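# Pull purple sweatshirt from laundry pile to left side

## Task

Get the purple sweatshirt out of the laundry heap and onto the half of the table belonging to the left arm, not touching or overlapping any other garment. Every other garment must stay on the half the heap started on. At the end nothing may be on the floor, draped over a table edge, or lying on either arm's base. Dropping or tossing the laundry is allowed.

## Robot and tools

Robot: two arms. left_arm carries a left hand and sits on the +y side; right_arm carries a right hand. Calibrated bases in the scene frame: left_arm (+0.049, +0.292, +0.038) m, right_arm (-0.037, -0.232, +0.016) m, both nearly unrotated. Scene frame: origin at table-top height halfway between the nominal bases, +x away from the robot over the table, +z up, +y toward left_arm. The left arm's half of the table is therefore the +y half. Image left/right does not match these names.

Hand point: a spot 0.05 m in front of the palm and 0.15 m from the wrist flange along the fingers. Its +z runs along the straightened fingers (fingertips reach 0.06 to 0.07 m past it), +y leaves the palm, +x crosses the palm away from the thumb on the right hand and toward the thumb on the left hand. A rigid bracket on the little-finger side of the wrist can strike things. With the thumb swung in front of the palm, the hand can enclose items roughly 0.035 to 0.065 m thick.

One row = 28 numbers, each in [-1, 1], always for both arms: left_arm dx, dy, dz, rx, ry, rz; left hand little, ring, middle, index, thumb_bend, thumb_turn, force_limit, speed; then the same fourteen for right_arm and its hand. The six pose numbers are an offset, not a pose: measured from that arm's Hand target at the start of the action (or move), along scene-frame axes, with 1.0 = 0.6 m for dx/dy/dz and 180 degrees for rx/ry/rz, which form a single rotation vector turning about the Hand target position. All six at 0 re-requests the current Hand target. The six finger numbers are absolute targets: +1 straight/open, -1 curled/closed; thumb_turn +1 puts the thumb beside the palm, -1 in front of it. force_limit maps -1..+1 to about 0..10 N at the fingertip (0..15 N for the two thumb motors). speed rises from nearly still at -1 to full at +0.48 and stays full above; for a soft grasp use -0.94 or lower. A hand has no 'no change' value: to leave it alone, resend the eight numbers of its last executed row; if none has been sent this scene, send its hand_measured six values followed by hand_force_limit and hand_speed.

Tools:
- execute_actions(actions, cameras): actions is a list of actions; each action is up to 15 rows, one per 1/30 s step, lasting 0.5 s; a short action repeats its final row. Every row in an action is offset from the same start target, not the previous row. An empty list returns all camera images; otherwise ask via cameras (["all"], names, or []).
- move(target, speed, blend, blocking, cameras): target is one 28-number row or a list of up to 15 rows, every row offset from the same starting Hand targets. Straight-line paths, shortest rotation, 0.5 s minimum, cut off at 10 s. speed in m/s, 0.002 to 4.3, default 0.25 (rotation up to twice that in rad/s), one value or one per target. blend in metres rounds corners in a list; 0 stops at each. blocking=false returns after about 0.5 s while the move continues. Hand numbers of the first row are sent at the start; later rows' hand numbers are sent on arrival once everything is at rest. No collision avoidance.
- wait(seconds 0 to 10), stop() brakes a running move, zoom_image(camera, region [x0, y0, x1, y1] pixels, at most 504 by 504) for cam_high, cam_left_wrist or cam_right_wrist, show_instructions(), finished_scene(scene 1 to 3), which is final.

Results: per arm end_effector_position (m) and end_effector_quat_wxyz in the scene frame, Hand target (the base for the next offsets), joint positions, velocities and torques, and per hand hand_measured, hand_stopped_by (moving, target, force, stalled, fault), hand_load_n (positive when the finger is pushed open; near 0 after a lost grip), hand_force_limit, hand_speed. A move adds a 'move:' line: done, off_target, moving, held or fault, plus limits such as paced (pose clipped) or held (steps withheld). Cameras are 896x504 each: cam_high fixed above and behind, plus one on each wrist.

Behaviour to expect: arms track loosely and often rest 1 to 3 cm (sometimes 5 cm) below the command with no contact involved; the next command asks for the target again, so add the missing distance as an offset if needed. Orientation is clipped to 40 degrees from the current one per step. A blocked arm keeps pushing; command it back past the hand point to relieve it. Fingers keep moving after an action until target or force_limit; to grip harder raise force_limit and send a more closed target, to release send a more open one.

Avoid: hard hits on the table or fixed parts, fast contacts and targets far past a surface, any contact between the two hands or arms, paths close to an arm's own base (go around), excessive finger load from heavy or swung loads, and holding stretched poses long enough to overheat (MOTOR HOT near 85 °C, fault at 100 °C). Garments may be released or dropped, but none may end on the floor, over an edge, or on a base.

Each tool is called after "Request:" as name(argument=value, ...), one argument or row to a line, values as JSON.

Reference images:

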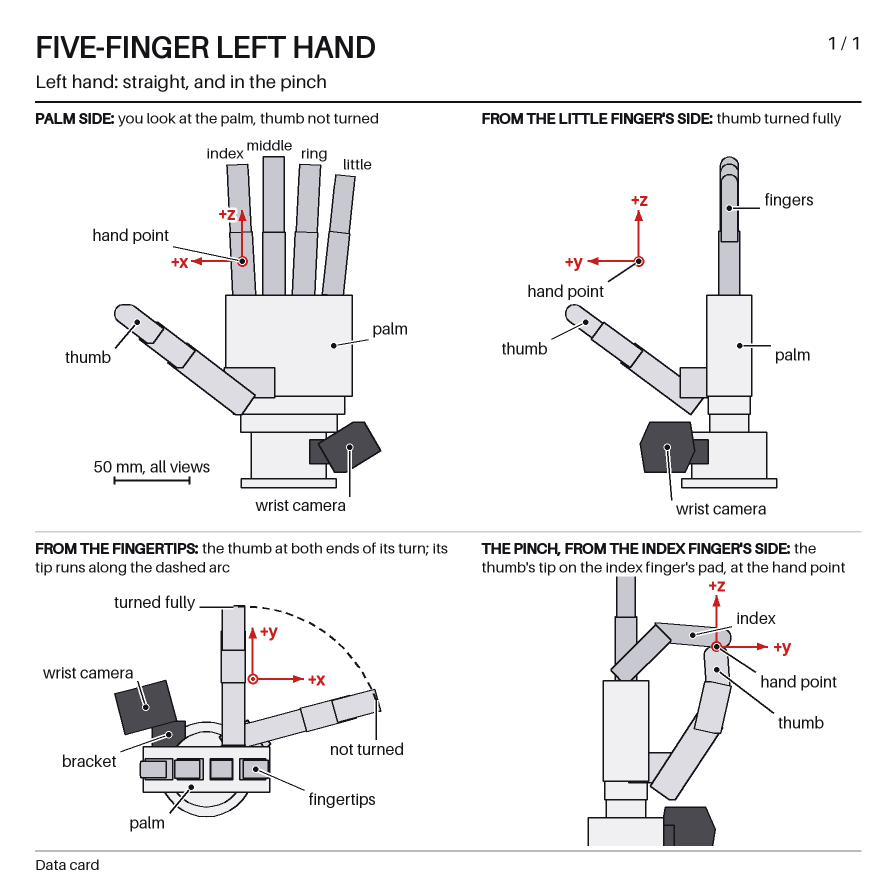

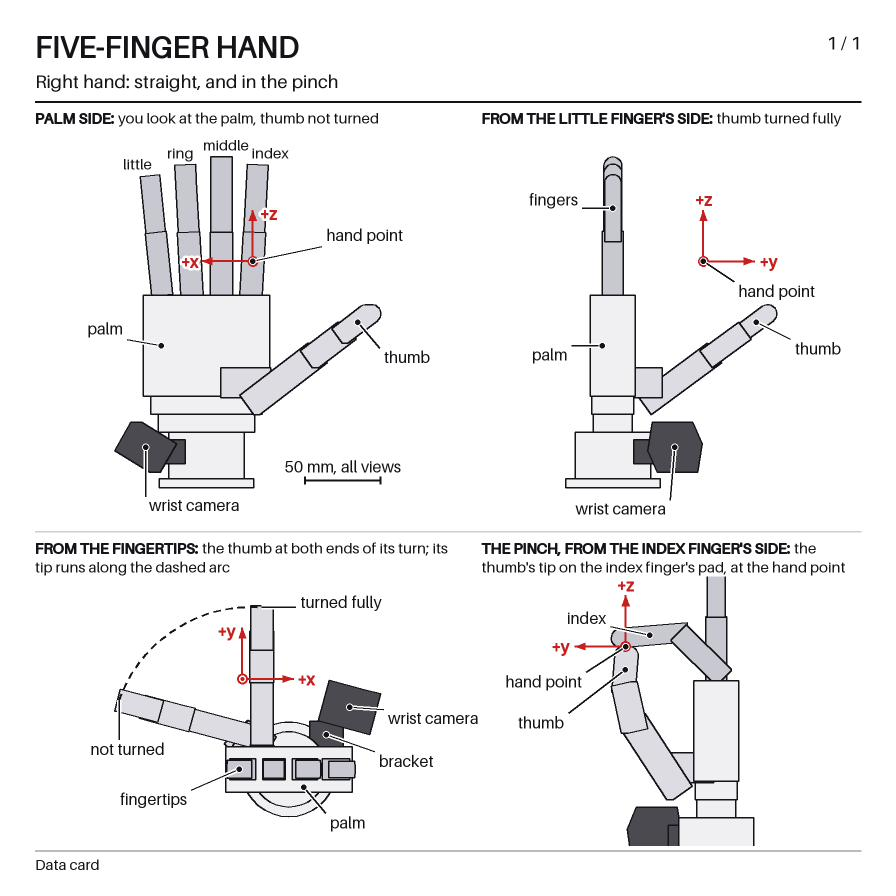

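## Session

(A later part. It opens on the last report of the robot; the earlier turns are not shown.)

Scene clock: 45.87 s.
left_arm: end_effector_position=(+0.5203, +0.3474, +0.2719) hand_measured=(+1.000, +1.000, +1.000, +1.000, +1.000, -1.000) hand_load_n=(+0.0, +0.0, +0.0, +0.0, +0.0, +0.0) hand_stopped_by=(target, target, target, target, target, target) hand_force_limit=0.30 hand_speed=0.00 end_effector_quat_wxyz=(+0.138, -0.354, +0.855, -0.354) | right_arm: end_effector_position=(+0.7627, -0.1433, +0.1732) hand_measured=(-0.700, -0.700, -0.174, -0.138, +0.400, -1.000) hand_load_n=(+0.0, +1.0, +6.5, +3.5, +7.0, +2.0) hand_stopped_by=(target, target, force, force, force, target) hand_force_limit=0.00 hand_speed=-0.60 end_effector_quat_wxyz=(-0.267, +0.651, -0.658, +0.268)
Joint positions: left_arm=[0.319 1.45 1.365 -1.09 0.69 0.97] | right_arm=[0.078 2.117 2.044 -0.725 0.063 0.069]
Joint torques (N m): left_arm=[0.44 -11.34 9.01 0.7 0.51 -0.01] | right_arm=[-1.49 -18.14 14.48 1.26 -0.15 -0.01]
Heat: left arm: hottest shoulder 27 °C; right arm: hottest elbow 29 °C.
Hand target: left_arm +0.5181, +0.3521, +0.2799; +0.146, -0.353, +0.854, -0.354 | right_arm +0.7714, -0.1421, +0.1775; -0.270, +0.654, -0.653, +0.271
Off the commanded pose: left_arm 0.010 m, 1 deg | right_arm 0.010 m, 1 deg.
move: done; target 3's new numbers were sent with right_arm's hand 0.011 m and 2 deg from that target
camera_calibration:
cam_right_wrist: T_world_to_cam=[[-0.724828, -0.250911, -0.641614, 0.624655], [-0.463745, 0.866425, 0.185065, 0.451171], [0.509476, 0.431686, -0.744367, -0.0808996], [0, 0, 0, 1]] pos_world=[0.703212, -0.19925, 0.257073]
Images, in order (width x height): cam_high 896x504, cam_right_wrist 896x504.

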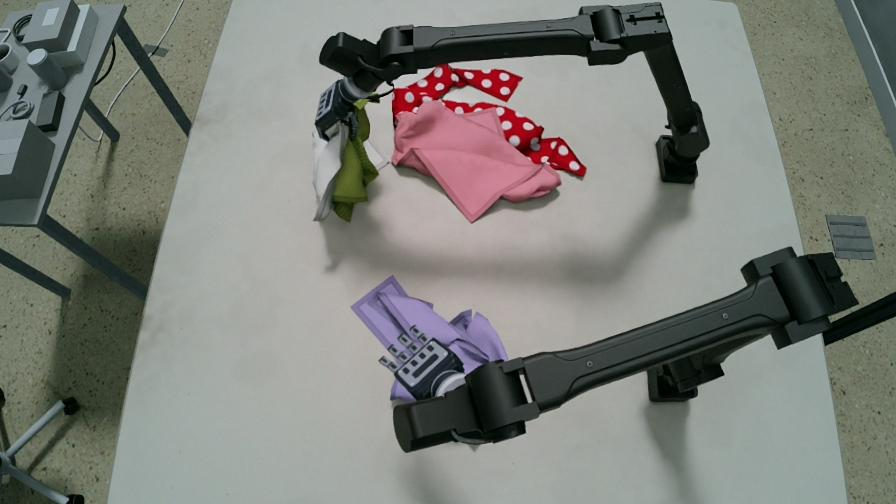

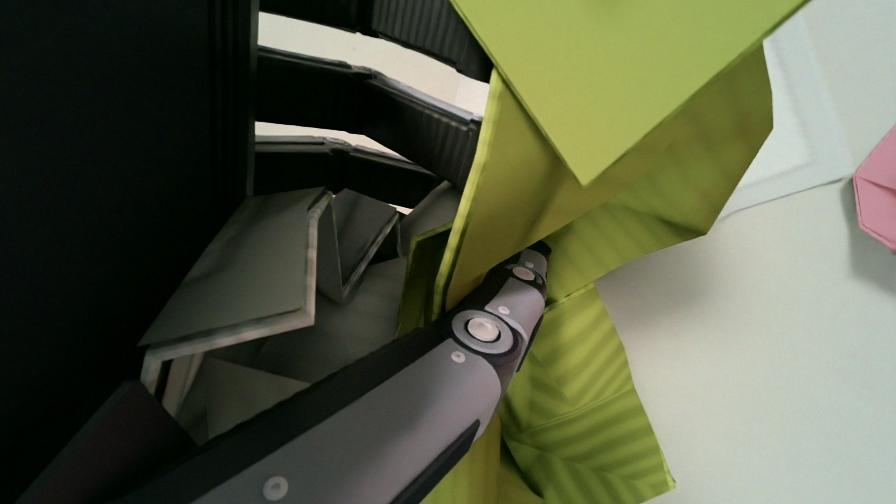

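Request:
move(
  target=[
    [0,0,0,0,0,0,1,1,1,1,1,-1,0.3,0,-0.02,-0.2,0,0,0,0,-0.7,-0.7,-0.6,-0.6,-0.3,-1,0,-0.6],
    [0,0,0,0,0,0,1,1,1,1,1,-1,0.3,0,-0.02,-0.25,-0.12,0,0,0,-0.7,-0.7,-0.6,-0.6,-0.3,-1,0,-0.6],
    [0,0,0,0,0,0,1,1,1,1,1,-1,0.3,0,-0.02,-0.25,-0.12,0,0,0,1,1,1,1,1,-1,0,0],
    [0,0,0,0,0,0,1,1,1,1,1,-1,0.3,0,-0.05,-0.25,0.12,0,0,0,1,1,1,1,1,-1,0,0],
  ],
  speed=0.3,
  cameras=["cam_high"],
  blend=[0.02,0,0,0],
)

Scene clock: 49.87 s.
left_arm: end_effector_position=(+0.5203, +0.3474, +0.2719) hand_measured=(+1.000, +1.000, +1.000, +1.000, +1.000, -1.000) hand_load_n=(+0.0, -0.5, +0.0, +0.0, +0.0, +0.0) hand_stopped_by=(target, target, target, target, target, target) hand_force_limit=0.30 hand_speed=0.00 end_effector_quat_wxyz=(+0.138, -0.354, +0.855, -0.354) | right_arm: end_effector_position=(+0.7343, -0.2942, +0.2485) hand_measured=(+1.000, +1.000, +1.000, +1.000, +1.000, -1.000) hand_load_n=(+0.0, +0.0, +0.0, +0.0, +0.0, +0.0) hand_stopped_by=(target, target, target, target, target, target) hand_force_limit=0.00 hand_speed=0.00 end_effector_quat_wxyz=(-0.270, +0.648, -0.659, +0.270)
Joint positions: left_arm=[0.319 1.45 1.365 -1.09 0.69 0.97] | right_arm=[-0.14 2.028 2.094 -0.858 -0.089 -0.082]
Joint torques (N m): left_arm=[0.26 -11.28 8.98 0.72 0.53 0] | right_arm=[-1.32 -17.14 14.04 1.25 -0.23 -0.04]
Motor temperatures (°C): left_arm=[26 27 27 26 24 24] | right_arm=[22 27 30 21 23 26]
Heat: left arm: hottest shoulder 27 °C; right arm: hottest elbow 30 °C.
Hand target: left_arm +0.5181, +0.3521, +0.2799; +0.146, -0.353, +0.854, -0.354 | right_arm +0.7415, -0.2920, +0.2496; -0.270, +0.654, -0.653, +0.271
Off the commanded pose: left_arm 0.010 m, 1 deg | right_arm 0.007 m, 1 deg.
move: done
Images, in order (width x height): cam_high 896x504.

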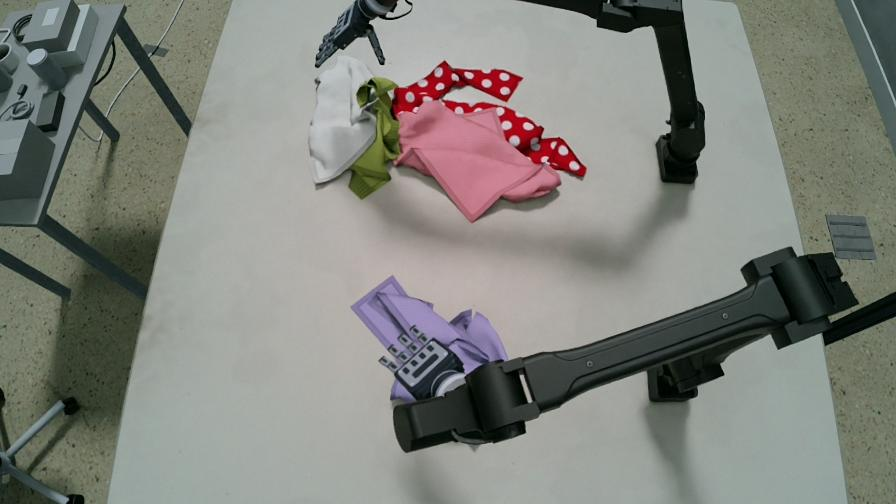

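Request:
finished_scene(
  scene=1,
)

The scene is finished: the task was done.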